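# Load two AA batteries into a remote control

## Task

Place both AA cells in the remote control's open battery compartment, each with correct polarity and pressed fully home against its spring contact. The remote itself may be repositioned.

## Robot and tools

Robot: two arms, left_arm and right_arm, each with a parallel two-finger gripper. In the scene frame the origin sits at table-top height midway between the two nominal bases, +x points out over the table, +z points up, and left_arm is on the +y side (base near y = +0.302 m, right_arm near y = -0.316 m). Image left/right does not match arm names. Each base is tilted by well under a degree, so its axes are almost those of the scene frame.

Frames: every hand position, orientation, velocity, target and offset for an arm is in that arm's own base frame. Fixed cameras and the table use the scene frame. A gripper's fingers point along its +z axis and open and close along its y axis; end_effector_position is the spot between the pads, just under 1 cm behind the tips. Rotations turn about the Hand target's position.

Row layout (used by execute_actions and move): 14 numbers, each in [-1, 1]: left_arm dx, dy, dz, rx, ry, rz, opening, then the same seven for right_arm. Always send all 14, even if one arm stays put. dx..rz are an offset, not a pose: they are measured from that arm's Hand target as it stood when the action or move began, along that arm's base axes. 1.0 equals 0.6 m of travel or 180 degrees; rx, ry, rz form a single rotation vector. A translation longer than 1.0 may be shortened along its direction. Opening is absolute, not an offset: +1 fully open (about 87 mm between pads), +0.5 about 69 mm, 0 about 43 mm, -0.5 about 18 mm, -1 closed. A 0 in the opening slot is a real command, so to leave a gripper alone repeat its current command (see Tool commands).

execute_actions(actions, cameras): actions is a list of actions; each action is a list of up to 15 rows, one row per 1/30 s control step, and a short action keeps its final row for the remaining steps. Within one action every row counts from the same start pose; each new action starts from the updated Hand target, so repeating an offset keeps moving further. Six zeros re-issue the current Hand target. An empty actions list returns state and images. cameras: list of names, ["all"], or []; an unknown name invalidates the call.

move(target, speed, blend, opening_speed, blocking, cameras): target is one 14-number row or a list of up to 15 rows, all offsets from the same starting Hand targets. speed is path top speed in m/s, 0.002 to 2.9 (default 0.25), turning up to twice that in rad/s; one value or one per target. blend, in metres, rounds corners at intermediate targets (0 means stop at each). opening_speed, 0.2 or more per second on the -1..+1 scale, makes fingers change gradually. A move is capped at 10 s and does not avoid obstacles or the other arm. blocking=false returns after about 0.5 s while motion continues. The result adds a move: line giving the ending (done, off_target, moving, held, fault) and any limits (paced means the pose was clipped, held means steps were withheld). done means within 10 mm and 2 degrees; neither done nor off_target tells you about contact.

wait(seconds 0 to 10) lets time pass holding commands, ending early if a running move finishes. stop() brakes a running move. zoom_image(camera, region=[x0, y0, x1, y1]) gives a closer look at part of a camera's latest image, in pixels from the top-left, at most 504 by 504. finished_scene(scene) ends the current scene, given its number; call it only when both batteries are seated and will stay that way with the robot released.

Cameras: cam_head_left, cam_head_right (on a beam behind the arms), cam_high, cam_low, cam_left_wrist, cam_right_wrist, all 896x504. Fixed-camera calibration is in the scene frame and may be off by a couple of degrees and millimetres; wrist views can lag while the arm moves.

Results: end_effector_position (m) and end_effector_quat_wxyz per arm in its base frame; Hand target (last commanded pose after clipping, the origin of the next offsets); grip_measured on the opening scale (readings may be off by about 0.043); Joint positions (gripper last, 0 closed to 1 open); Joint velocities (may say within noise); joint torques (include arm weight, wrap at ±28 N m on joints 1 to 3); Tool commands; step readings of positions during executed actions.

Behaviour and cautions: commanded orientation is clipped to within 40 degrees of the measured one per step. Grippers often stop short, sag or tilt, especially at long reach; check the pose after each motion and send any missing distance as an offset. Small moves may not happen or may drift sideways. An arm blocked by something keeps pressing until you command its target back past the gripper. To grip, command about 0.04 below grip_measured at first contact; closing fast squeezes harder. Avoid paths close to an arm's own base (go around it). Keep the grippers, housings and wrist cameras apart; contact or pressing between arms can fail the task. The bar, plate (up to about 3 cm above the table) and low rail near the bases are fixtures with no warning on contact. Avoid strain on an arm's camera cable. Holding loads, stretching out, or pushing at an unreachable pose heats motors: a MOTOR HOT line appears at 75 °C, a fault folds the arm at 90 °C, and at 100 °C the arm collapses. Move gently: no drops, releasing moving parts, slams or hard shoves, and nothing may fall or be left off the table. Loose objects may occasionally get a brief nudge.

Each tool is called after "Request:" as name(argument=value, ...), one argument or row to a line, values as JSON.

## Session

Request:
execute_actions(
  actions=[],
  cameras=["cam_head_left", "cam_head_right", "cam_left_wrist", "cam_right_wrist"],
)

Scene clock: 0.00 s.
left_arm: end_effector_position=(+0.3660, +0.0042, +0.0796) grip_measured=+0.974 end_effector_quat_wxyz=(+0.661, -0.039, +0.749, +0.031) | right_arm: end_effector_position=(+0.3589, -0.0635, +0.0706) grip_measured=+1.000 end_effector_quat_wxyz=(+0.631, +0.155, +0.756, -0.083)
Joint positions: left_arm=[-0.062 1.538 0.194 1.218 -0.16 -0.026 0.987] | right_arm=[-0.061 1.505 0.225 1.082 0.267 0.124 1]
Joint velocities: within noise
Joint torques (N m): no reading
Heat: left arm: 42 °C; right arm: 41 °C.
Hand target: left_arm +0.3661, +0.0045, +0.0792; +0.659, -0.040, +0.750, +0.032 | right_arm +0.3603, -0.0638, +0.0732; +0.633, +0.155, +0.754, -0.083
Tool commands: left_gripper/opening=+1.0 right_gripper/opening=+1.0
camera_calibration:
cam_left_wrist: T_world_to_cam=[[0.101764, -0.994806, 0.00215488, -0.0347241], [-0.831251, -0.0862225, -0.549169, 0.371115], [0.546503, 0.0540943, -0.835708, 0.0110657], [0, 0, 0, 1]] pos_world=[0.305976, -0.00314389, 0.213128]
cam_right_wrist: T_world_to_cam=[[-0.350908, -0.933133, -0.0782724, 0.0698604], [-0.800081, 0.342203, -0.492715, 0.366899], [0.486553, -0.110274, -0.866663, 0.0209292], [0, 0, 0, 1]] pos_world=[0.30788, -0.0580571, 0.204383]
Images, in order (width x height): cam_head_left 896x504, cam_head_right 896x504, cam_left_wrist 896x504, cam_right_wrist 896x504.

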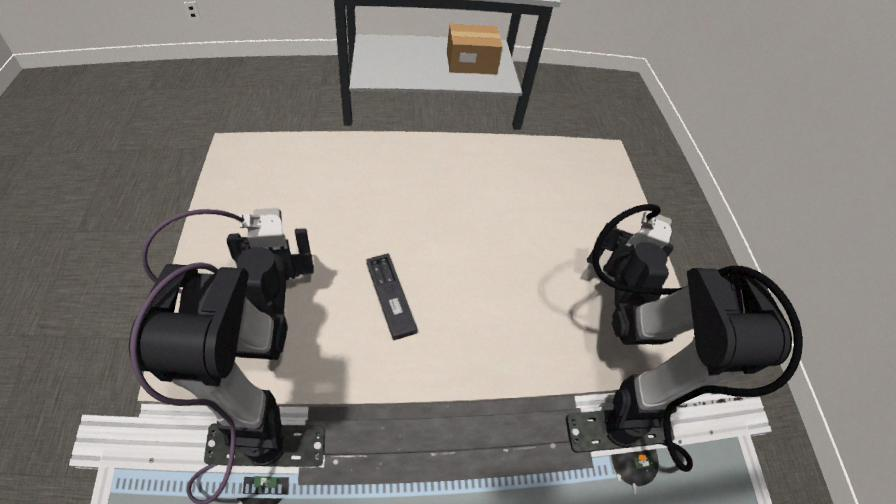

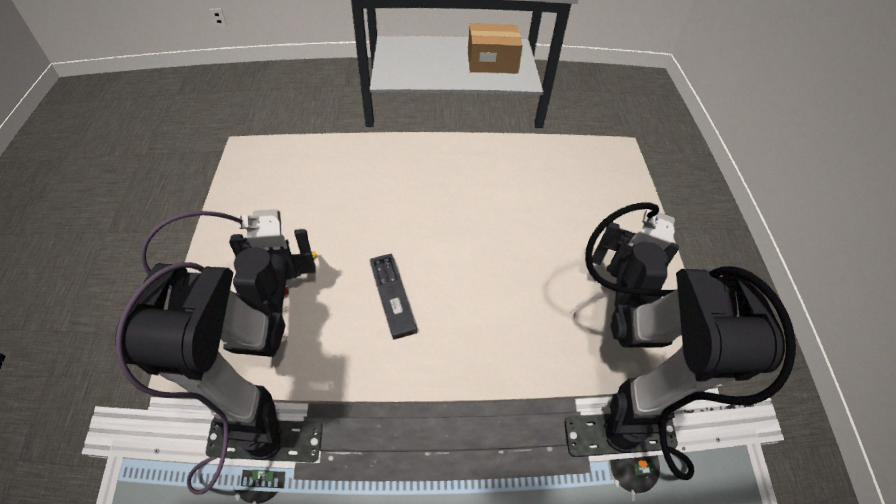

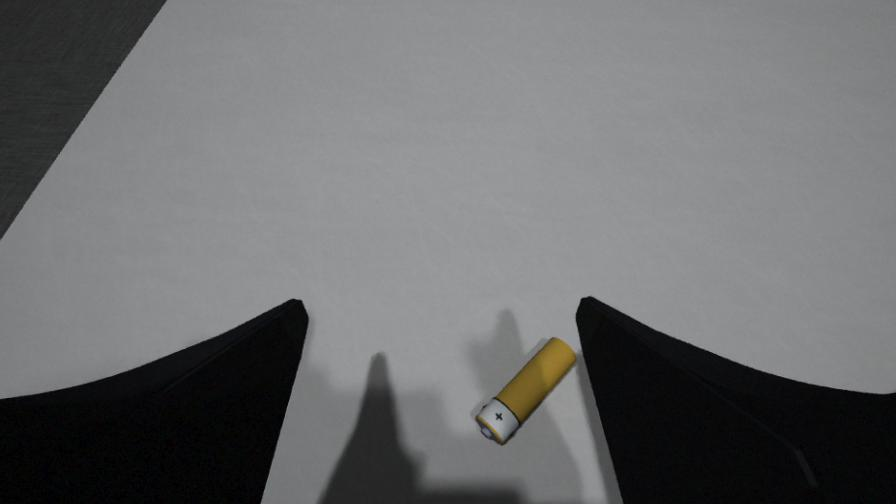

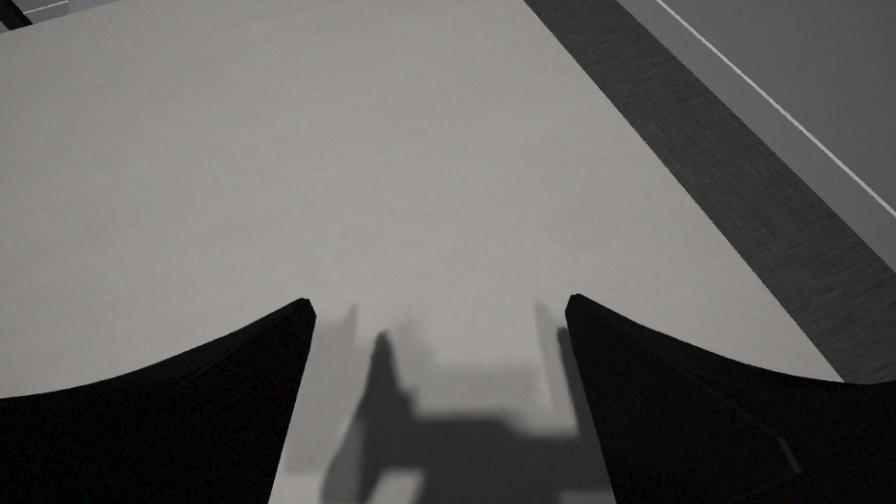

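Request:
move(
  target=[-0.110,-0.1075,0.2013,0.0083,0.1877,-0.0863,0.3, 0,0,0,0,0,0,0.4],
  speed=0.25,
  cameras=["cam_left_wrist"],
)

Scene clock: 29.50 s.
left_arm: end_effector_position=(+0.3006, -0.0569, +0.1965) grip_measured=+0.300 end_effector_quat_wxyz=(+0.416, +0.074, +0.906, -0.033) | right_arm: end_effector_position=(+0.3589, -0.0635, +0.0706) grip_measured=+0.400 end_effector_quat_wxyz=(+0.631, +0.155, +0.756, -0.083)
Joint positions: left_arm=[-0.2 1.081 1.018 -0.648 -0.029 -0.023 0.65] | right_arm=[-0.061 1.505 0.225 1.082 0.267 0.124 0.7]
Joint torques (N m): left_arm=[-0.38 -2.33 8.5 1.67 0.11 -0.07] | right_arm=[-0.17 -4.98 5.96 2.3 0.05 0.11]
Heat: left arm: 49 °C; right arm: 42 °C.
Hand target: left_arm +0.3001, -0.0600, +0.2000; +0.412, +0.080, +0.907, -0.037 | right_arm +0.3603, -0.0638, +0.0732; +0.633, +0.155, +0.754, -0.083
Off the commanded pose: left_arm 0.005 m, 1 deg | right_arm 0.003 m, 0 deg.
move: done
camera_calibration:
cam_left_wrist: T_world_to_cam=[[-0.162945, -0.986619, -0.00558015, -0.00754776], [-0.986629, 0.162922, 0.004314, 0.327779], [-0.00334714, 0.00620848, -0.999975, 0.342646], [0, 0, 0, 1]] pos_world=[0.323313, -0.0629766, 0.341181]
Images, in order (width x height): cam_left_wrist 896x504.

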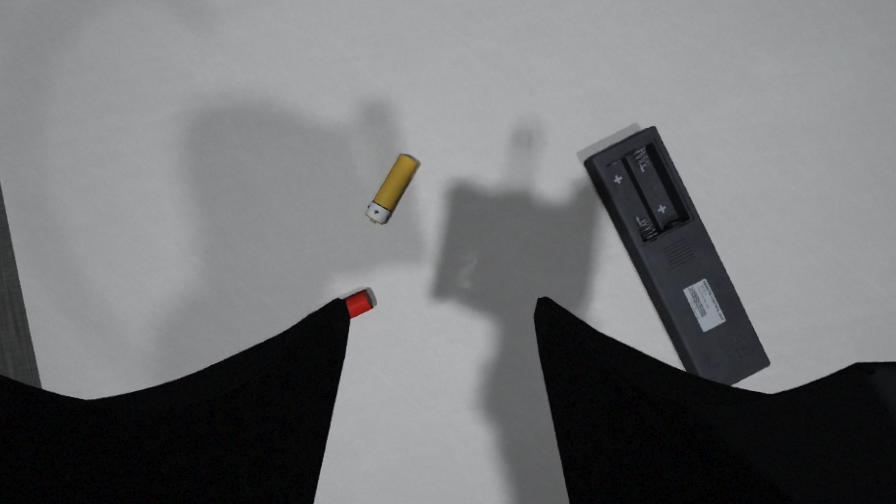

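Request:
zoom_image(
  camera="cam_left_wrist",
  region=[570, 110, 780, 400],
)

Request:
zoom_image(
  camera="cam_left_wrist",
  region=[300, 130, 440, 340],
)

Scaled by 1.738.

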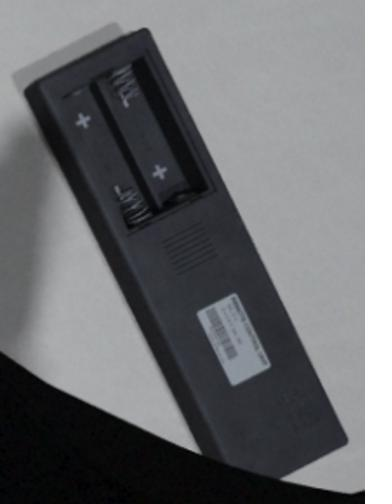

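Scaled by 2.400.

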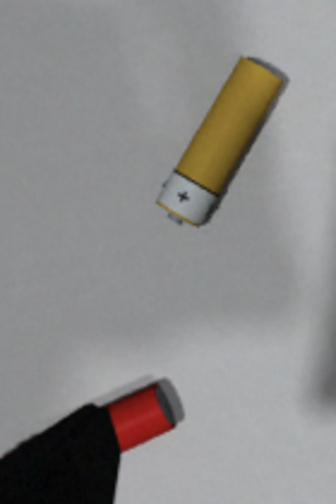

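Request:
move(
  target=[-0.0158,-0.2488,-0.1667,-0.0137,0.2734,0.1360,0.45, -0.1838,0.3063,0.128,-0.0768,0.1056,0.4978,0.4],
  speed=0.25,
  cameras=["cam_left_wrist"],
)

Scene clock: 68.70 s.
left_arm: end_effector_position=(+0.2922, -0.2054, +0.1005) grip_measured=+0.450 end_effector_quat_wxyz=(+0.009, -0.140, +0.990, -0.001) | right_arm: end_effector_position=(+0.2477, +0.1158, +0.1413) grip_measured=+0.400 end_effector_quat_wxyz=(+0.394, -0.492, +0.726, +0.276)
Joint positions: left_arm=[-0.532 1.995 1.741 -1.302 -0.009 -0.813 0.725] | right_arm=[-0.009 1.168 0.846 -0.748 -0.912 -0.952 0.7]
Joint torques (N m): left_arm=[-0.4 -9.09 7.2 0.24 0.07 -0.12] | right_arm=[0.57 -2.77 10.5 1.22 -0.69 0]
Heat: left arm: 49 °C; right arm: 42 °C.
Hand target: left_arm +0.2906, -0.2092, +0.1000; +0.000, -0.139, +0.990, +0.000 | right_arm +0.2500, +0.1200, +0.1500; +0.400, -0.501, +0.714, +0.281
Off the commanded pose: left_arm 0.004 m, 1 deg | right_arm 0.010 m, 2 deg.
move: done
camera_calibration:
cam_left_wrist: T_world_to_cam=[[0.273258, -0.961938, 0.00220204, -0.27917], [-0.636842, -0.179191, 0.749882, 0.096709], [-0.720946, -0.206314, -0.661568, 0.379478], [0, 0, 0, 1]] pos_world=[0.411457, -0.172923, 0.179145]
Images, in order (width x height): cam_left_wrist 896x504.

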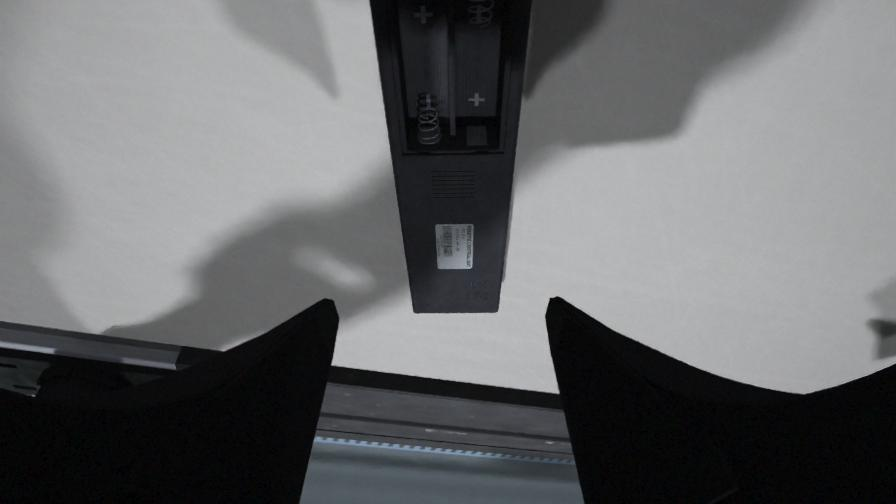

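Request:
move(
  target=[
    [0.0018,-0.0083,-0.14,0,0,0,0.45, 0,0,0,0,0,0,0.4],
    [0.0018,-0.0083,-0.14,0,0,0,0.0, 0,0,0,0,0,0,0.4],
  ],
  speed=[0.12,0.1],
  opening_speed=0.6,
  cameras=["cam_left_wrist"],
)

Scene clock: 80.37 s.
left_arm: end_effector_position=(+0.2957, -0.2117, +0.0231) grip_measured=+0.065 end_effector_quat_wxyz=(+0.009, -0.140, +0.990, -0.002) | right_arm: end_effector_position=(+0.2476, +0.1158, +0.1412) grip_measured=+0.400 end_effector_quat_wxyz=(+0.394, -0.492, +0.725, +0.276)
Joint positions: left_arm=[-0.541 2.065 1.533 -1.022 -0.008 -0.822 0.532] | right_arm=[-0.009 1.168 0.846 -0.749 -0.912 -0.953 0.7]
Joint torques (N m): left_arm=[-0.47 -9.43 4.97 0.46 0.08 -0.13] | right_arm=[0.53 -2.74 10.51 1.22 -0.69 -0.03]
Heat: left arm: 46 °C; right arm: 42 °C.
Hand target: left_arm +0.2917, -0.2142, +0.0161; +0.000, -0.139, +0.990, +0.000 | right_arm +0.2500, +0.1200, +0.1500; +0.400, -0.501, +0.714, +0.281
Off the commanded pose: left_arm 0.008 m, 1 deg | right_arm 0.010 m, 2 deg.
move: done
camera_calibration:
cam_left_wrist: T_world_to_cam=[[0.27357, -0.961844, 0.00399985, -0.286121], [-0.63711, -0.17809, 0.749916, 0.156191], [-0.72059, -0.207703, -0.66152, 0.329136], [0, 0, 0, 1]] pos_world=[0.414957, -0.179025, 0.101744]
Images, in order (width x height): cam_left_wrist 896x504.

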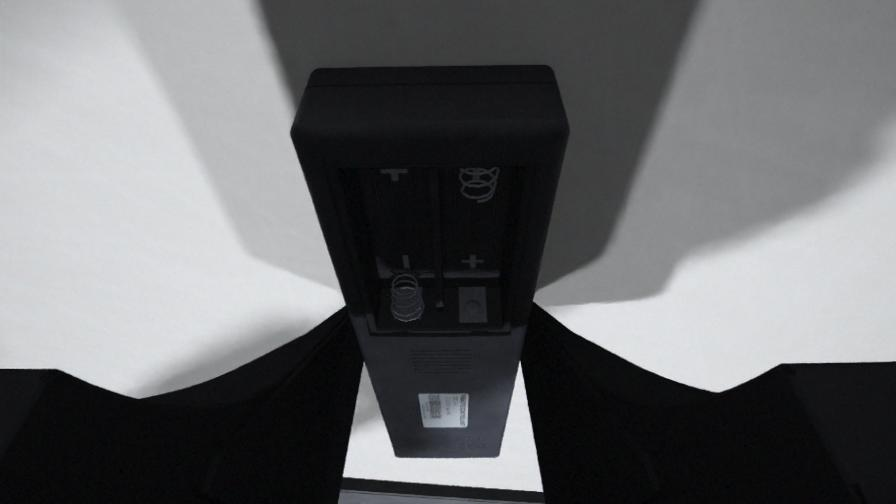

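Request:
move(
  target=[
    [0,0,0.0765,0,0,0,0.0, 0,0,0,0,0,0,0.4],
    [0.056,-0.004,0.0765,0,0,0.3111,0.0, 0,0,0,0,0,0,0.4],
    [0.056,-0.004,0.0035,0,0,0.3111,0.0, 0,0,0,0,0,0,0.4],
  ],
  speed=[0.12,0.2,0.07],
  blend=[0.01,0.003,0],
  cameras=["cam_left_wrist"],
)

Scene clock: 93.93 s.
left_arm: end_effector_position=(+0.3226, -0.2188, +0.0232) grip_measured=+0.065 end_effector_quat_wxyz=(-0.001, -0.581, +0.814, +0.004) | right_arm: end_effector_position=(+0.2476, +0.1158, +0.1412) grip_measured=+0.400 end_effector_quat_wxyz=(+0.394, -0.492, +0.725, +0.276)
Joint positions: left_arm=[-0.491 2.052 1.511 -1.038 -0.001 -1.73 0.532] | right_arm=[-0.009 1.168 0.846 -0.749 -0.912 -0.953 0.7]
Joint torques (N m): left_arm=[0.94 -10.69 3.92 0.54 0 -0.22] | right_arm=[0.54 -2.76 10.51 1.23 -0.7 -0.02]
Heat: left arm: 44 °C; right arm: 41 °C.
Hand target: left_arm +0.3254, -0.2166, +0.0182; +0.000, -0.588, +0.809, +0.000 | right_arm +0.2500, +0.1200, +0.1500; +0.400, -0.501, +0.714, +0.281
Off the commanded pose: left_arm 0.006 m, 1 deg | right_arm 0.010 m, 2 deg.
move: done
camera_calibration:
cam_left_wrist: T_world_to_cam=[[0.944187, -0.32924, -0.0105473, -0.37788], [-0.206752, -0.617237, 0.759126, -0.0631524], [-0.256445, -0.714577, -0.650858, 0.0863282], [0, 0, 0, 1]] pos_world=[0.365871, -0.101705, 0.100142]
Images, in order (width x height): cam_left_wrist 896x504.

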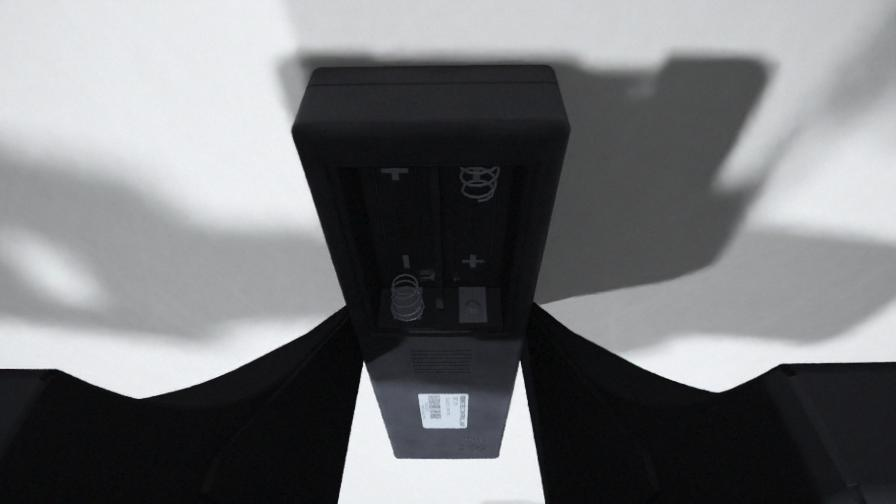

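Request:
move(
  target=[
    [-0.0047,-0.0037,0.0083,0,0,0,0.0, 0,0,0,0,0,0,0.45],
    [-0.0047,-0.0037,0.0083,0,0,0,0.45, 0,0,0,0,0,0,0.45],
    [-0.0047,-0.0037,0.16,0,0,0,0.45, 0,0,0,0,0,0,0.45],
    [0.0368,0.3465,0.1113,0.0263,-0.0949,-0.6238,-0.1, 0.027,0.2088,-0.127,-0.0187,0.0062,0.0104,0.45],
  ],
  speed=[0.1,0.1,0.15,0.35],
  blend=[0,0,0.02,0],
  opening_speed=0.8,
  cameras=["cam_left_wrist", "cam_right_wrist"],
)

Scene clock: 123.57 s.
left_arm: end_effector_position=(+0.3478, -0.0107, +0.0783) grip_measured=-0.100 end_effector_quat_wxyz=(+0.110, +0.346, +0.931, -0.048) | right_arm: end_effector_position=(+0.2668, +0.2438, +0.0774) grip_measured=+0.450 end_effector_quat_wxyz=(+0.376, -0.523, +0.715, +0.272)
Joint positions: left_arm=[-0.023 1.824 1.434 -1.004 0.163 0.674 0.45] | right_arm=[0.513 1.433 0.73 -0.054 -0.59 -0.489 0.725]
Joint torques (N m): left_arm=[0.95 -12.46 4.9 0.78 0.28 0.06] | right_arm=[0.57 -4.94 6.99 2.08 -0.16 0.23]
Heat: left arm: 45 °C; right arm: 41 °C.
Hand target: left_arm +0.3475, -0.0086, +0.0850; +0.123, +0.347, +0.929, -0.046 | right_arm +0.2661, +0.2453, +0.0737; +0.374, -0.521, +0.718, +0.271
Off the commanded pose: left_arm 0.007 m, 2 deg | right_arm 0.004 m, 0 deg.
move: done
camera_calibration:
cam_left_wrist: T_world_to_cam=[[-0.65628, -0.754434, 0.0112516, 0.217812], [-0.607669, 0.537332, 0.584819, 0.194087], [-0.447253, 0.376968, -0.811085, 0.367851], [0, 0, 0, 1]] pos_world=[0.425409, -0.0786319, 0.182402]
cam_right_wrist: T_world_to_cam=[[0.947578, -0.319518, 0.00187937, -0.177436], [-0.317627, -0.942577, -0.103258, 0.345777], [0.0347642, 0.0972479, -0.994653, 0.185366], [0, 0, 0, 1]] pos_world=[0.271518, 0.251201, 0.220412]
Images, in order (width x height): cam_left_wrist 896x504, cam_right_wrist 896x504.

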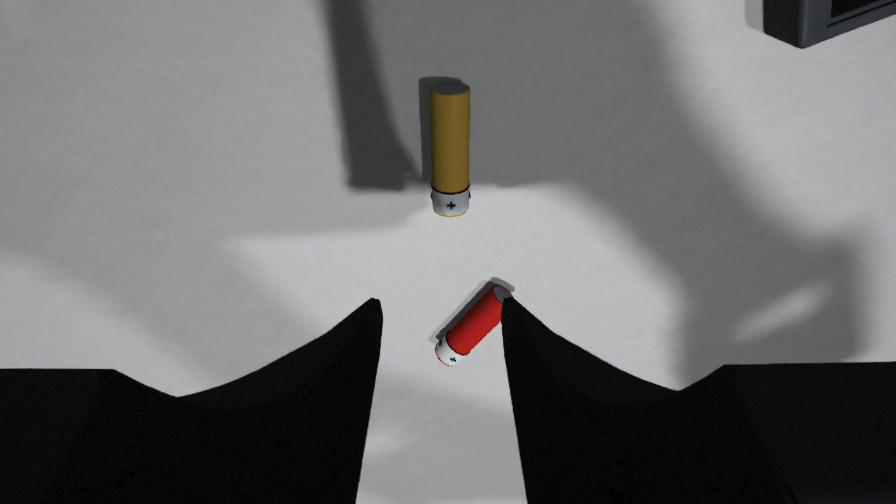

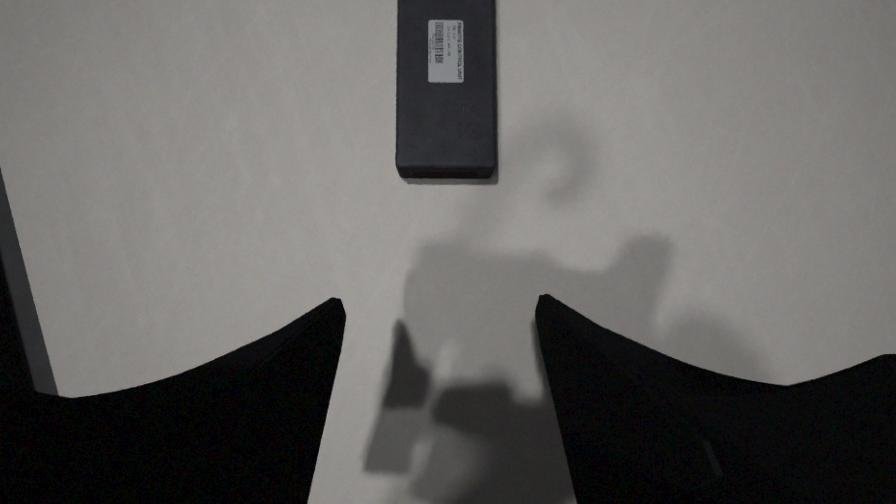

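Request:
move(
  target=[0.0023,-0.009,-0.09,0,0,0,-0.1, 0.0405,0.0985,-0.0715,0,0,0,0.45],
  speed=0.12,
  cameras=["cam_left_wrist", "cam_right_wrist"],
)

Scene clock: 142.87 s.
left_arm: end_effector_position=(+0.3514, -0.0109, +0.0387) grip_measured=-0.100 end_effector_quat_wxyz=(+0.131, +0.346, +0.928, -0.041) | right_arm: end_effector_position=(+0.2831, +0.2967, +0.0256) grip_measured=+0.450 end_effector_quat_wxyz=(+0.363, -0.524, +0.721, +0.272)
Joint positions: left_arm=[-0.023 1.831 1.278 -0.796 0.163 0.672 0.45] | right_arm=[0.637 1.729 0.791 0.203 -0.499 -0.393 0.725]
Joint torques (N m): left_arm=[-0.43 -7.84 5 0.97 0.2 -0.11] | right_arm=[0.51 -6.58 9.26 2.14 -0.13 0.22]
Heat: left arm: 45 °C; right arm: 41 °C.
Hand target: left_arm +0.3488, -0.0141, +0.0309; +0.123, +0.347, +0.929, -0.046 | right_arm +0.2905, +0.3044, +0.0309; +0.374, -0.521, +0.718, +0.271
Off the commanded pose: left_arm 0.009 m, 1 deg | right_arm 0.012 m, 1 deg.
move: off_target (right_arm)
camera_calibration:
cam_left_wrist: T_world_to_cam=[[-0.65479, -0.755627, -0.0166582, 0.220957], [-0.634133, 0.53725, 0.556092, 0.229962], [-0.411248, 0.374687, -0.830954, 0.325461], [0, 0, 0, 1]] pos_world=[0.424353, -0.078532, 0.146244]
cam_right_wrist: T_world_to_cam=[[0.947871, -0.318333, -0.014284, -0.175849], [-0.318425, -0.944542, -0.0802873, 0.395657], [0.0120662, 0.0806504, -0.996669, 0.139575], [0, 0, 0, 1]] pos_world=[0.290985, 0.306479, 0.168365]
Images, in order (width x height): cam_left_wrist 896x504, cam_right_wrist 896x504.

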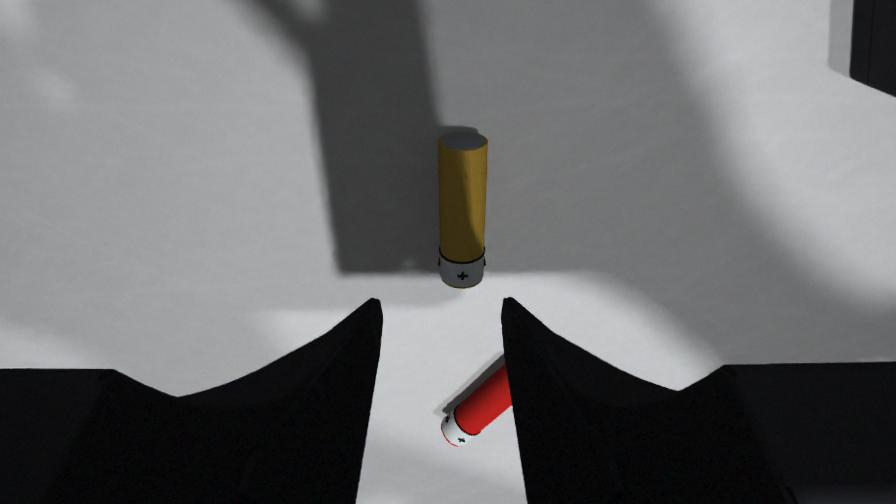

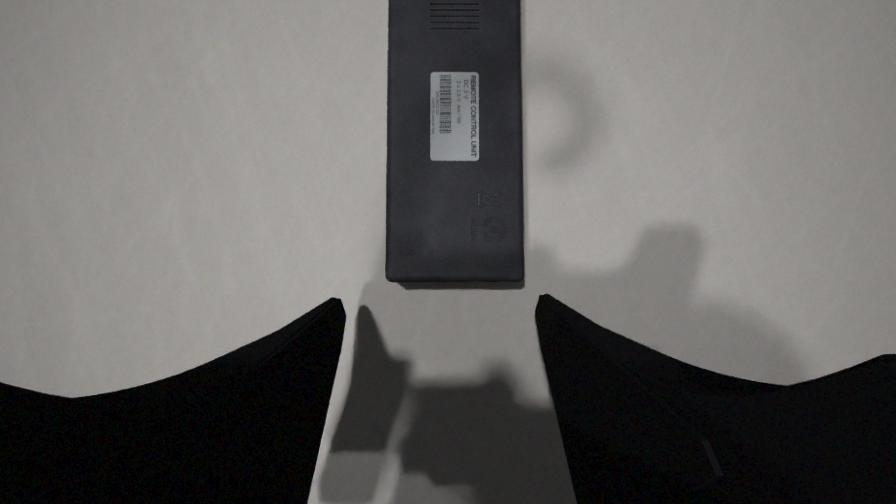

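Request:
move(
  target=[0.0022,-0.0143,-0.0338,0,0,0,-0.1, 0.0263,0.051,-0.0182,0,0,0,0.45],
  speed=0.08,
  cameras=["cam_left_wrist", "cam_right_wrist"],
)

Scene clock: 157.33 s.
left_arm: end_effector_position=(+0.3540, -0.0211, +0.0200) grip_measured=-0.100 end_effector_quat_wxyz=(+0.133, +0.347, +0.927, -0.043) | right_arm: end_effector_position=(+0.2994, +0.3267, +0.0148) grip_measured=+0.450 end_effector_quat_wxyz=(+0.363, -0.524, +0.721, +0.271)
Joint positions: left_arm=[-0.049 1.861 1.238 -0.717 0.162 0.648 0.45] | right_arm=[0.68 1.86 0.903 0.237 -0.466 -0.362 0.725]
Joint torques (N m): left_arm=[-0.12 -7.54 4.64 0.91 0.19 -0.1] | right_arm=[0.54 -7.77 9.22 2.17 -0.1 0.2]
Heat: left arm: 43 °C; right arm: 42 °C.
Hand target: left_arm +0.3501, -0.0227, +0.0106; +0.123, +0.347, +0.929, -0.046 | right_arm +0.3062, +0.3350, +0.0199; +0.374, -0.521, +0.718, +0.271
Off the commanded pose: left_arm 0.010 m, 1 deg | right_arm 0.012 m, 1 deg.
move: off_target (right_arm)
camera_calibration:
cam_left_wrist: T_world_to_cam=[[-0.6573, -0.75346, -0.0159611, 0.215589], [-0.634707, 0.542035, 0.550768, 0.247849], [-0.40633, 0.37215, -0.834506, 0.313139], [0, 0, 0, 1]] pos_world=[0.426256, -0.0884398, 0.128249]
cam_right_wrist: T_world_to_cam=[[0.947897, -0.318298, -0.0133263, -0.182011], [-0.318325, -0.944656, -0.0793409, 0.428362], [0.0126653, 0.0794491, -0.996758, 0.126413], [0, 0, 0, 1]] pos_world=[0.307285, 0.336678, 0.157564]
Images, in order (width x height): cam_left_wrist 896x504, cam_right_wrist 896x504.

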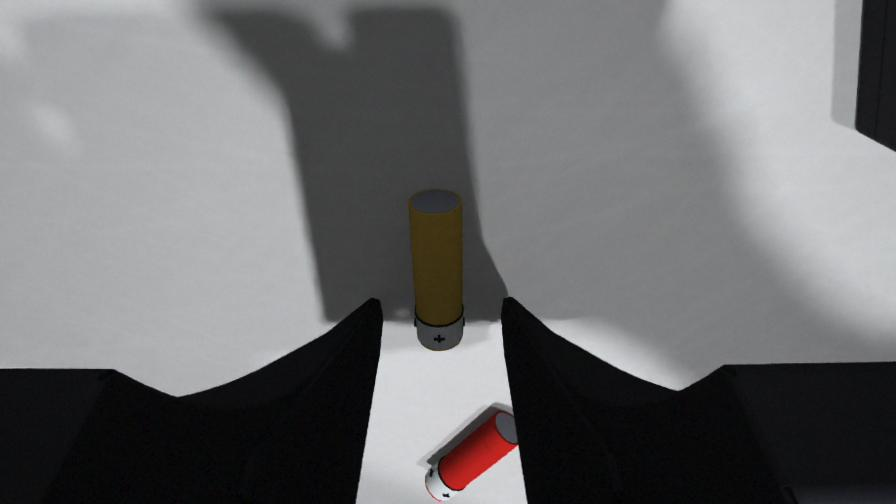

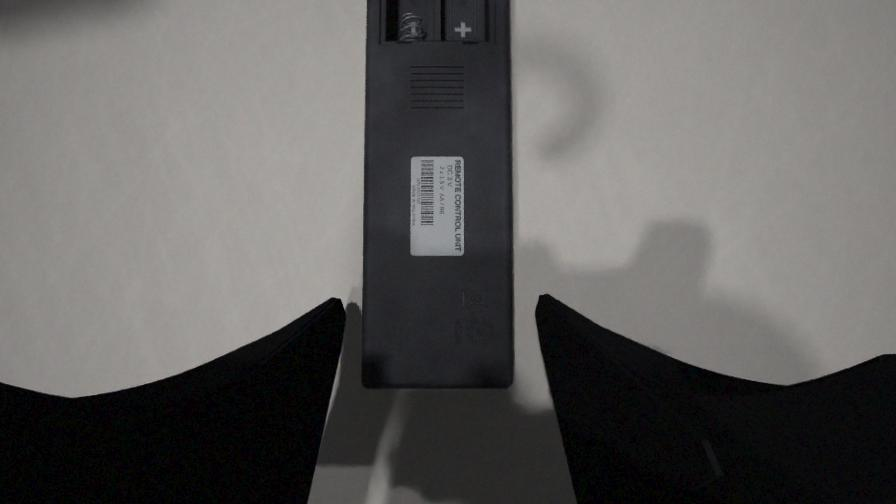

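Request:
move(
  target=[
    [0.0007,-0.0006,-0.0028,0,0,0,-0.1, -0.0113,-0.0138,-0.0085,0,0,0,0.45],
    [0.0007,-0.0006,-0.0028,0,0,0,-0.72, -0.0113,-0.0138,-0.0085,0,0,0,0.0],
  ],
  speed=0.04,
  opening_speed=0.5,
  cameras=["cam_left_wrist", "cam_right_wrist"],
)

Scene clock: 165.73 s.
left_arm: end_effector_position=(+0.3552, -0.0212, +0.0197) grip_measured=-0.618 end_effector_quat_wxyz=(+0.135, +0.346, +0.927, -0.043) | right_arm: end_effector_position=(+0.3002, +0.3272, +0.0149) grip_measured=+0.086 end_effector_quat_wxyz=(+0.371, -0.524, +0.717, +0.272)
Joint positions: left_arm=[-0.049 1.862 1.238 -0.711 0.162 0.645 0.191] | right_arm=[0.68 1.86 0.889 0.268 -0.466 -0.362 0.543]
Joint torques (N m): left_arm=[-0.55 -7.49 4.46 0.93 0.15 -0.1] | right_arm=[-0.02 -9.25 5.63 2.19 -0.14 0.19]
Heat: left arm: 43 °C; right arm: 43 °C.
Hand target: left_arm +0.3505, -0.0230, +0.0089; +0.122, +0.347, +0.929, -0.046 | right_arm +0.2994, +0.3267, +0.0148; +0.374, -0.521, +0.718, +0.271
Off the commanded pose: left_arm 0.012 m, 2 deg | right_arm 0.001 m, 0 deg.
move: off_target (left_arm); target 2's new opening was sent with left_arm's hand 0.012 m and 2 deg from that target
camera_calibration:
cam_left_wrist: T_world_to_cam=[[-0.655308, -0.755153, -0.0177765, 0.215556], [-0.638109, 0.540839, 0.548006, 0.250186], [-0.404214, 0.370456, -0.836286, 0.312603], [0, 0, 0, 1]] pos_world=[0.42726, -0.0883381, 0.128153]
cam_right_wrist: T_world_to_cam=[[0.947839, -0.318724, -0.00401545, -0.182512], [-0.317674, -0.943532, -0.093974, 0.428807], [0.0261631, 0.0903479, -0.995567, 0.118756], [0, 0, 0, 1]] pos_world=[0.306105, 0.335692, 0.157793]
Images, in order (width x height): cam_left_wrist 896x504, cam_right_wrist 896x504.

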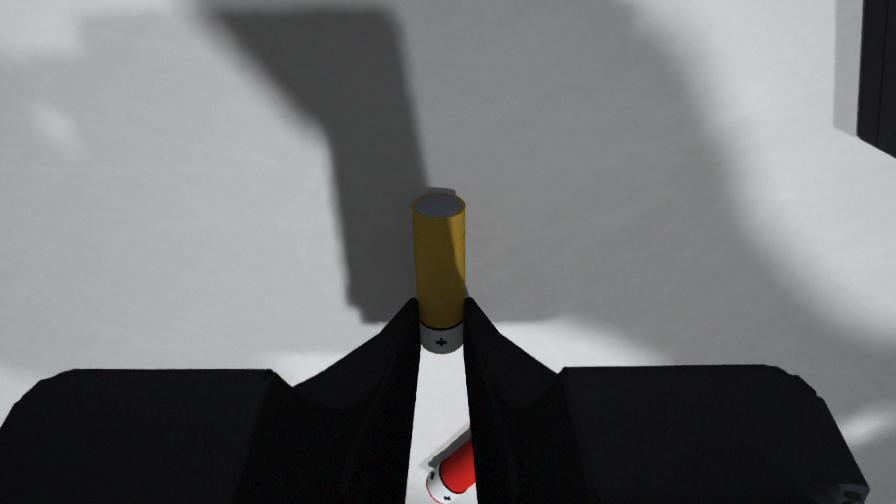

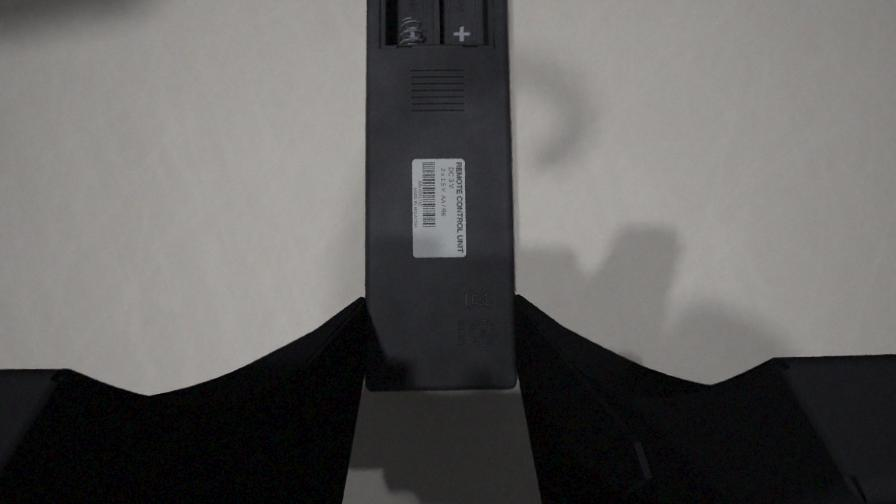

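Request:
move(
  target=[
    [0,0,0.135,0,0,0,-0.72, 0,0,0,0,0,0,0.0],
    [-0.0242,-0.324,0.135,-0.0254,0.0947,0.6201,-0.72, 0,0,0,0,0,0,0.0],
    [-0.0242,-0.324,0.1168,-0.0254,0.0947,0.6201,-0.72, 0,0,0,0,0,0,0.0],
  ],
  speed=[0.1,0.25,0.08],
  blend=[0.02,0.005,0],
  cameras=["cam_left_wrist", "cam_right_wrist"],
)

Scene clock: 199.30 s.
left_arm: end_effector_position=(+0.3382, -0.2148, +0.0878) grip_measured=-0.618 end_effector_quat_wxyz=(+0.009, -0.582, +0.813, -0.006) | right_arm: end_effector_position=(+0.3002, +0.3272, +0.0149) grip_measured=+0.086 end_effector_quat_wxyz=(+0.371, -0.524, +0.717, +0.272)
Joint positions: left_arm=[-0.467 2.027 1.735 -1.26 -0.009 -1.708 0.191] | right_arm=[0.68 1.86 0.889 0.268 -0.466 -0.362 0.543]
Joint torques (N m): left_arm=[-0.18 -9.18 4.92 0.4 0.05 -0.11] | right_arm=[-0.01 -9.29 5.63 2.18 -0.14 0.18]
Heat: left arm: 42 °C; right arm: 48 °C.
Hand target: left_arm +0.3360, -0.2174, +0.0790; +0.001, -0.583, +0.812, +0.000 | right_arm +0.2994, +0.3267, +0.0148; +0.374, -0.521, +0.718, +0.271
Off the commanded pose: left_arm 0.009 m, 1 deg | right_arm 0.001 m, 0 deg.
move: done
camera_calibration:
cam_left_wrist: T_world_to_cam=[[0.944862, -0.326989, 0.0177262, -0.392915], [-0.226552, -0.613636, 0.756389, -0.0987467], [-0.236454, -0.718699, -0.653881, 0.127817], [0, 0, 0, 1]] pos_world=[0.379102, -0.0972119, 0.165233]
cam_right_wrist: T_world_to_cam=[[0.947839, -0.318724, -0.00401545, -0.182512], [-0.317674, -0.943532, -0.093974, 0.428807], [0.0261631, 0.0903479, -0.995567, 0.118756], [0, 0, 0, 1]] pos_world=[0.306105, 0.335692, 0.157793]
Images, in order (width x height): cam_left_wrist 896x504, cam_right_wrist 896x504.

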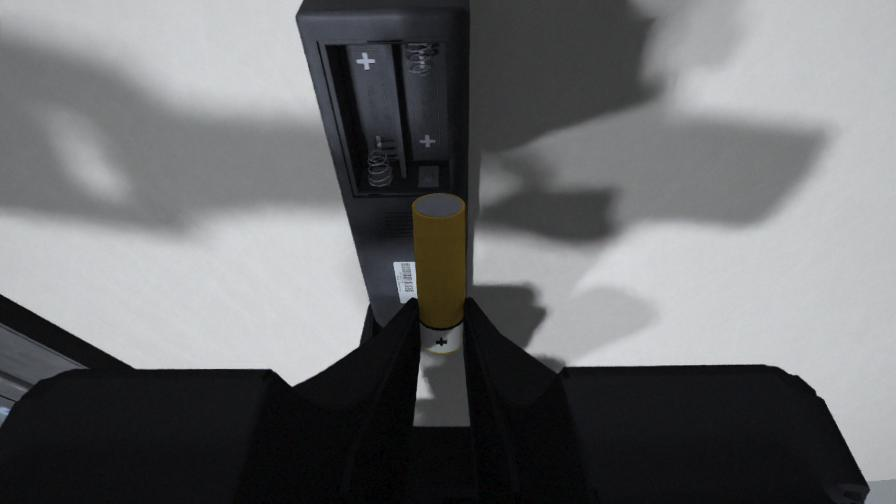

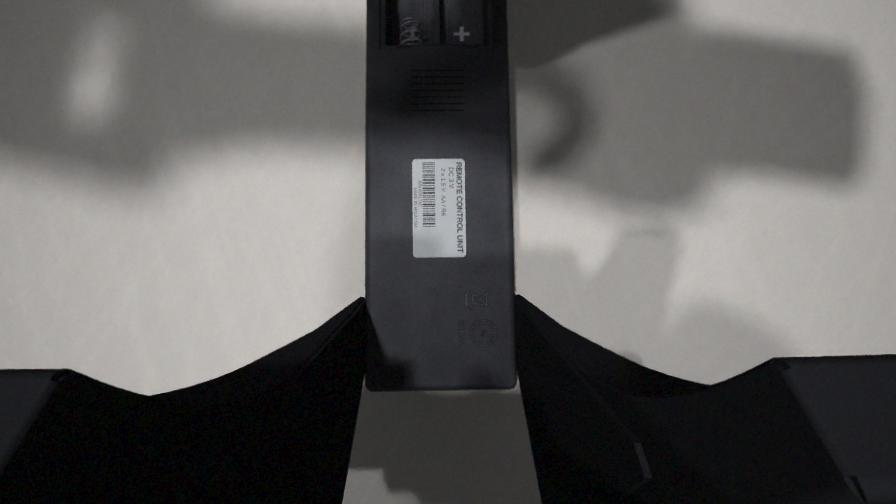

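Request:
zoom_image(
  camera="cam_left_wrist",
  region=[290, 0, 490, 220],
)

Scaled by 2.291.

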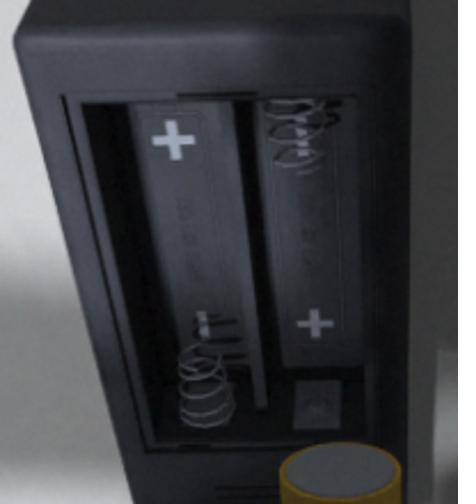

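Request:
move(
  target=[-0.0095,0.005,-0.05,0,0,0,-0.72, 0,0,0,0,0,0,0.0],
  speed=0.08,
  cameras=["cam_left_wrist"],
)

Request:
zoom_image(
  camera="cam_left_wrist",
  region=[340, 60, 540, 260],
)

Scene clock: 217.93 s.
left_arm: end_effector_position=(+0.3330, -0.2122, +0.0548) grip_measured=-0.618 end_effector_quat_wxyz=(+0.006, -0.582, +0.813, -0.003) | right_arm: end_effector_position=(+0.3002, +0.3272, +0.0149) grip_measured=+0.086 end_effector_quat_wxyz=(+0.371, -0.524, +0.717, +0.272)
Joint positions: left_arm=[-0.467 2.027 1.604 -1.136 -0.009 -1.708 0.191] | right_arm=[0.68 1.86 0.889 0.268 -0.466 -0.362 0.543]
Joint torques (N m): left_arm=[-0.06 -9.84 4.7 0.43 0.03 -0.17] | right_arm=[-0.02 -9.26 5.64 2.19 -0.15 0.18]
Heat: left arm: 42 °C; right arm: 49 °C.
Hand target: left_arm +0.3303, -0.2144, +0.0490; +0.001, -0.583, +0.812, +0.000 | right_arm +0.2994, +0.3267, +0.0148; +0.374, -0.521, +0.718, +0.271
Off the commanded pose: left_arm 0.007 m, 1 deg | right_arm 0.001 m, 0 deg.
move: done
camera_calibration:
cam_left_wrist: T_world_to_cam=[[0.945084, -0.326685, 0.00970378, -0.386027], [-0.22077, -0.616221, 0.755998, -0.0758222], [-0.240993, -0.716623, -0.654502, 0.108738], [0, 0, 0, 1]] pos_world=[0.374293, -0.0949081, 0.132236]
Images, in order (width x height): cam_left_wrist 896x504.

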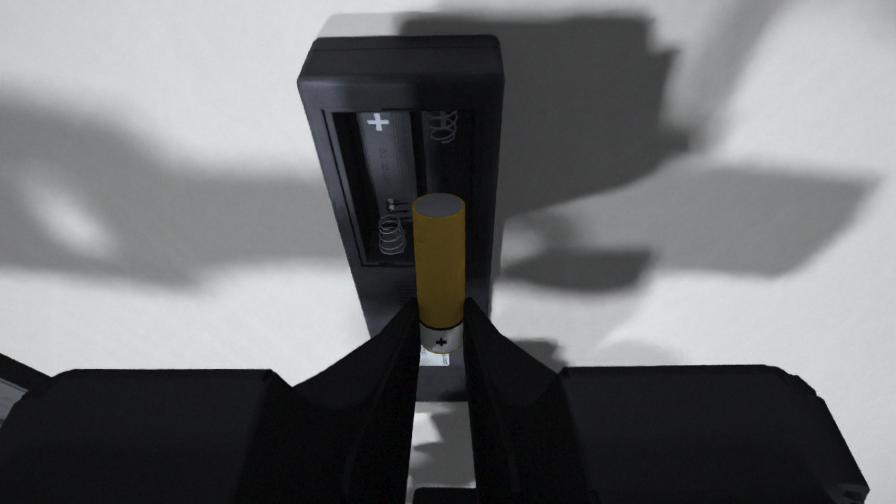

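Scaled by 2.520.

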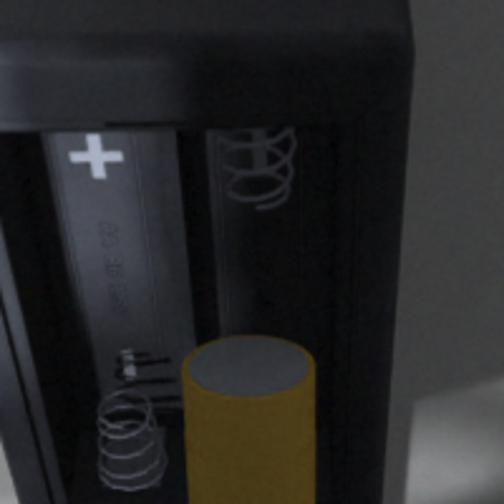

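Request:
move(
  target=[0.0016,-0.0005,-0.023,0,0,0,-0.72, 0,0,0,0,0,0,0.0],
  speed=0.06,
  cameras=["cam_left_wrist", "cam_right_wrist"],
)

Request:
zoom_image(
  camera="cam_left_wrist",
  region=[340, 90, 540, 310],
)

Scene clock: 238.53 s.
left_arm: end_effector_position=(+0.3344, -0.2129, +0.0442) grip_measured=-0.618 end_effector_quat_wxyz=(+0.008, -0.582, +0.813, -0.006) | right_arm: end_effector_position=(+0.3002, +0.3272, +0.0149) grip_measured=+0.086 end_effector_quat_wxyz=(+0.371, -0.524, +0.717, +0.272)
Joint positions: left_arm=[-0.467 2.034 1.571 -1.089 -0.009 -1.708 0.191] | right_arm=[0.68 1.86 0.889 0.268 -0.466 -0.362 0.543]
Joint torques (N m): left_arm=[-0.14 -9.13 4.62 0.51 0.07 -0.18] | right_arm=[-0.02 -9.29 5.61 2.18 -0.14 0.19]
Heat: left arm: 42 °C; right arm: 49 °C.
Hand target: left_arm +0.3313, -0.2147, +0.0352; +0.001, -0.583, +0.812, +0.000 | right_arm +0.2994, +0.3267, +0.0148; +0.374, -0.521, +0.718, +0.271
Off the commanded pose: left_arm 0.010 m, 1 deg | right_arm 0.001 m, 0 deg.
move: done
camera_calibration:
cam_left_wrist: T_world_to_cam=[[0.944985, -0.326658, 0.0172774, -0.387826], [-0.225925, -0.613554, 0.756643, -0.0657302], [-0.236563, -0.71892, -0.6536, 0.0995988], [0, 0, 0, 1]] pos_world=[0.375201, -0.0954122, 0.121533]
cam_right_wrist: T_world_to_cam=[[0.947839, -0.318724, -0.00401545, -0.182512], [-0.317674, -0.943532, -0.093974, 0.428807], [0.0261631, 0.0903479, -0.995567, 0.118756], [0, 0, 0, 1]] pos_world=[0.306105, 0.335692, 0.157793]
Images, in order (width x height): cam_left_wrist 896x504, cam_right_wrist 896x504.

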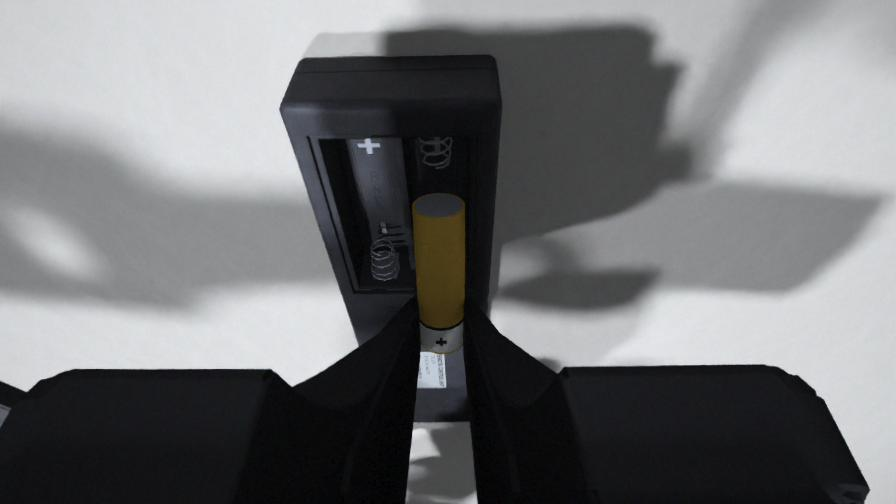

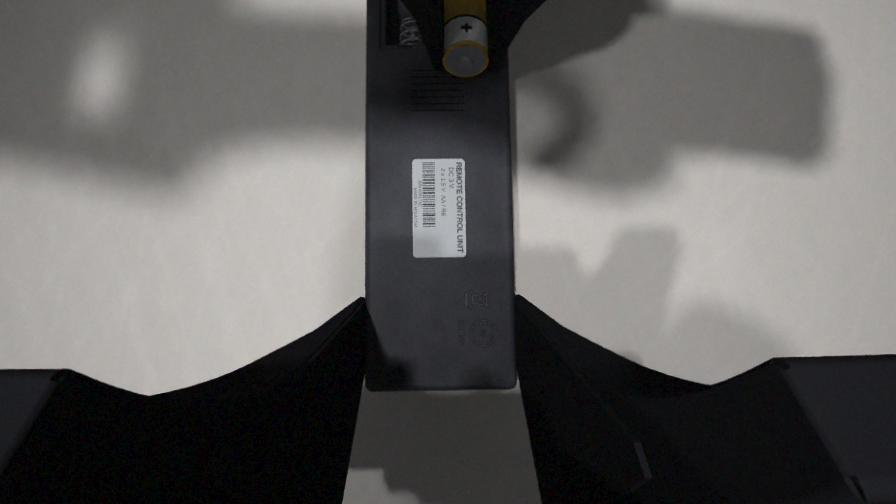

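Scaled by 2.291.

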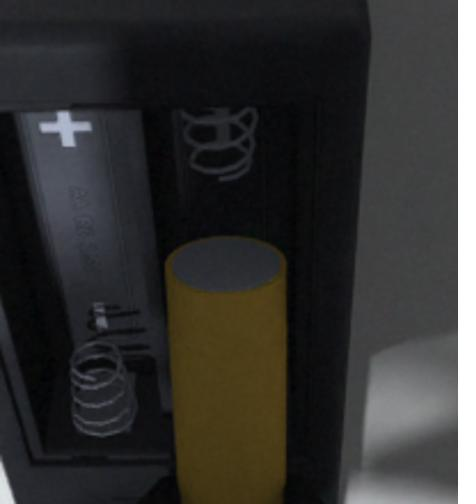

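Request:
move(
  target=[
    [-0.0003,0,-0.0075,0,0,0,-0.72, 0,0,0,0,0,0,0.0],
    [0.0087,0.0286,-0.0075,0,0,0,-0.72, 0,0,0,0,0,0,0.0],
  ],
  speed=[0.04,0.05],
  cameras=["cam_left_wrist", "cam_right_wrist"],
)

Request:
zoom_image(
  camera="cam_left_wrist",
  region=[340, 90, 540, 310],
)

Request:
zoom_image(
  camera="cam_right_wrist",
  region=[340, 0, 540, 100],
)

Scene clock: 254.90 s.
left_arm: end_effector_position=(+0.3379, -0.2048, +0.0411) grip_measured=-0.618 end_effector_quat_wxyz=(-0.003, -0.583, +0.812, -0.013) | right_arm: end_effector_position=(+0.3002, +0.3272, +0.0149) grip_measured=+0.086 end_effector_quat_wxyz=(+0.371, -0.524, +0.717, +0.272)
Joint positions: left_arm=[-0.432 2.034 1.554 -1.07 0.017 -1.677 0.191] | right_arm=[0.68 1.86 0.889 0.268 -0.466 -0.362 0.543]
Joint torques (N m): left_arm=[0.58 -9.55 3.88 0.46 -0.24 -0.02] | right_arm=[-0.01 -9.28 5.63 2.18 -0.15 0.18]
Heat: left arm: 43 °C; right arm: 50 °C.
Hand target: left_arm +0.3365, -0.1975, +0.0307; +0.001, -0.583, +0.812, +0.000 | right_arm +0.2994, +0.3267, +0.0148; +0.374, -0.521, +0.718, +0.271
Off the commanded pose: left_arm 0.013 m, 2 deg | right_arm 0.001 m, 0 deg.
move: off_target (left_arm)
camera_calibration:
cam_left_wrist: T_world_to_cam=[[0.946118, -0.323416, 0.016234, -0.388101], [-0.21696, -0.595883, 0.773209, -0.0576344], [-0.240394, -0.735069, -0.633944, 0.101515], [0, 0, 0, 1]] pos_world=[0.379088, -0.085241, 0.115218]
cam_right_wrist: T_world_to_cam=[[0.947839, -0.318724, -0.00401545, -0.182512], [-0.317674, -0.943532, -0.093974, 0.428807], [0.0261631, 0.0903479, -0.995567, 0.118756], [0, 0, 0, 1]] pos_world=[0.306105, 0.335692, 0.157793]
Images, in order (width x height): cam_left_wrist 896x504, cam_right_wrist 896x504.

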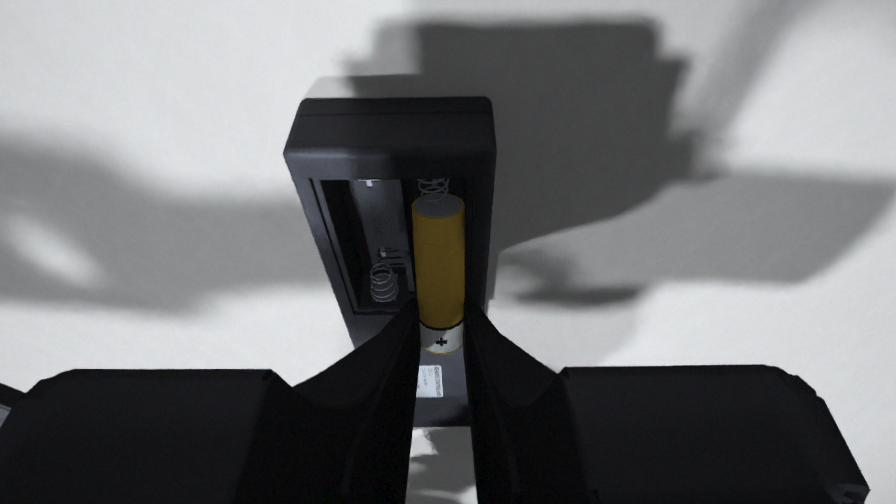

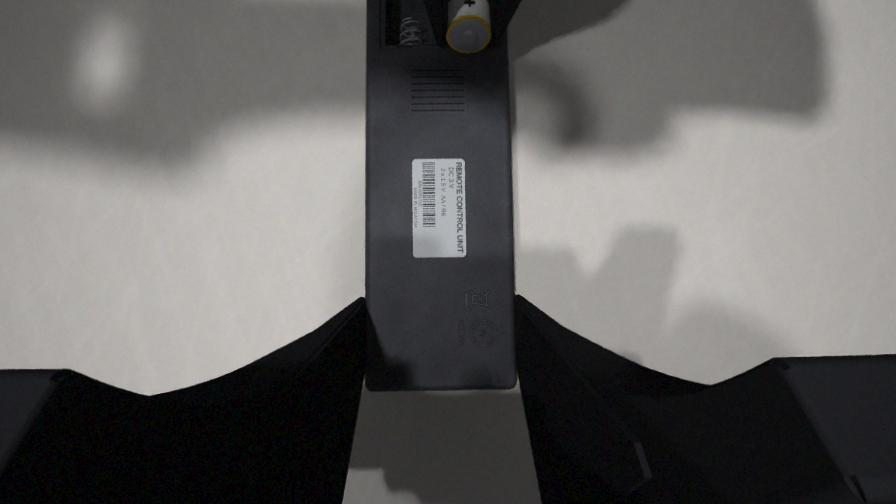

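Scaled by 2.291.

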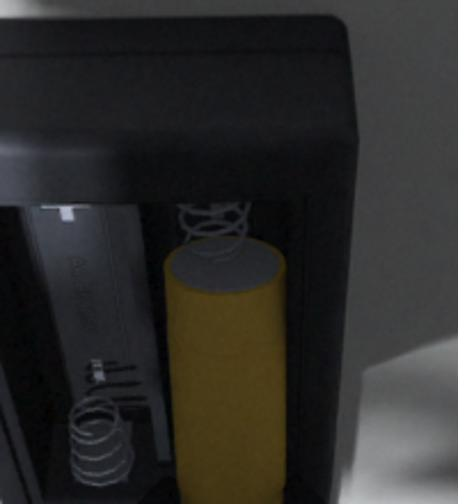

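Scaled by 2.520.

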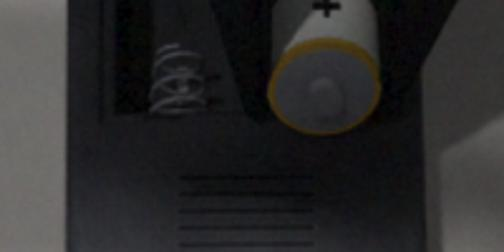

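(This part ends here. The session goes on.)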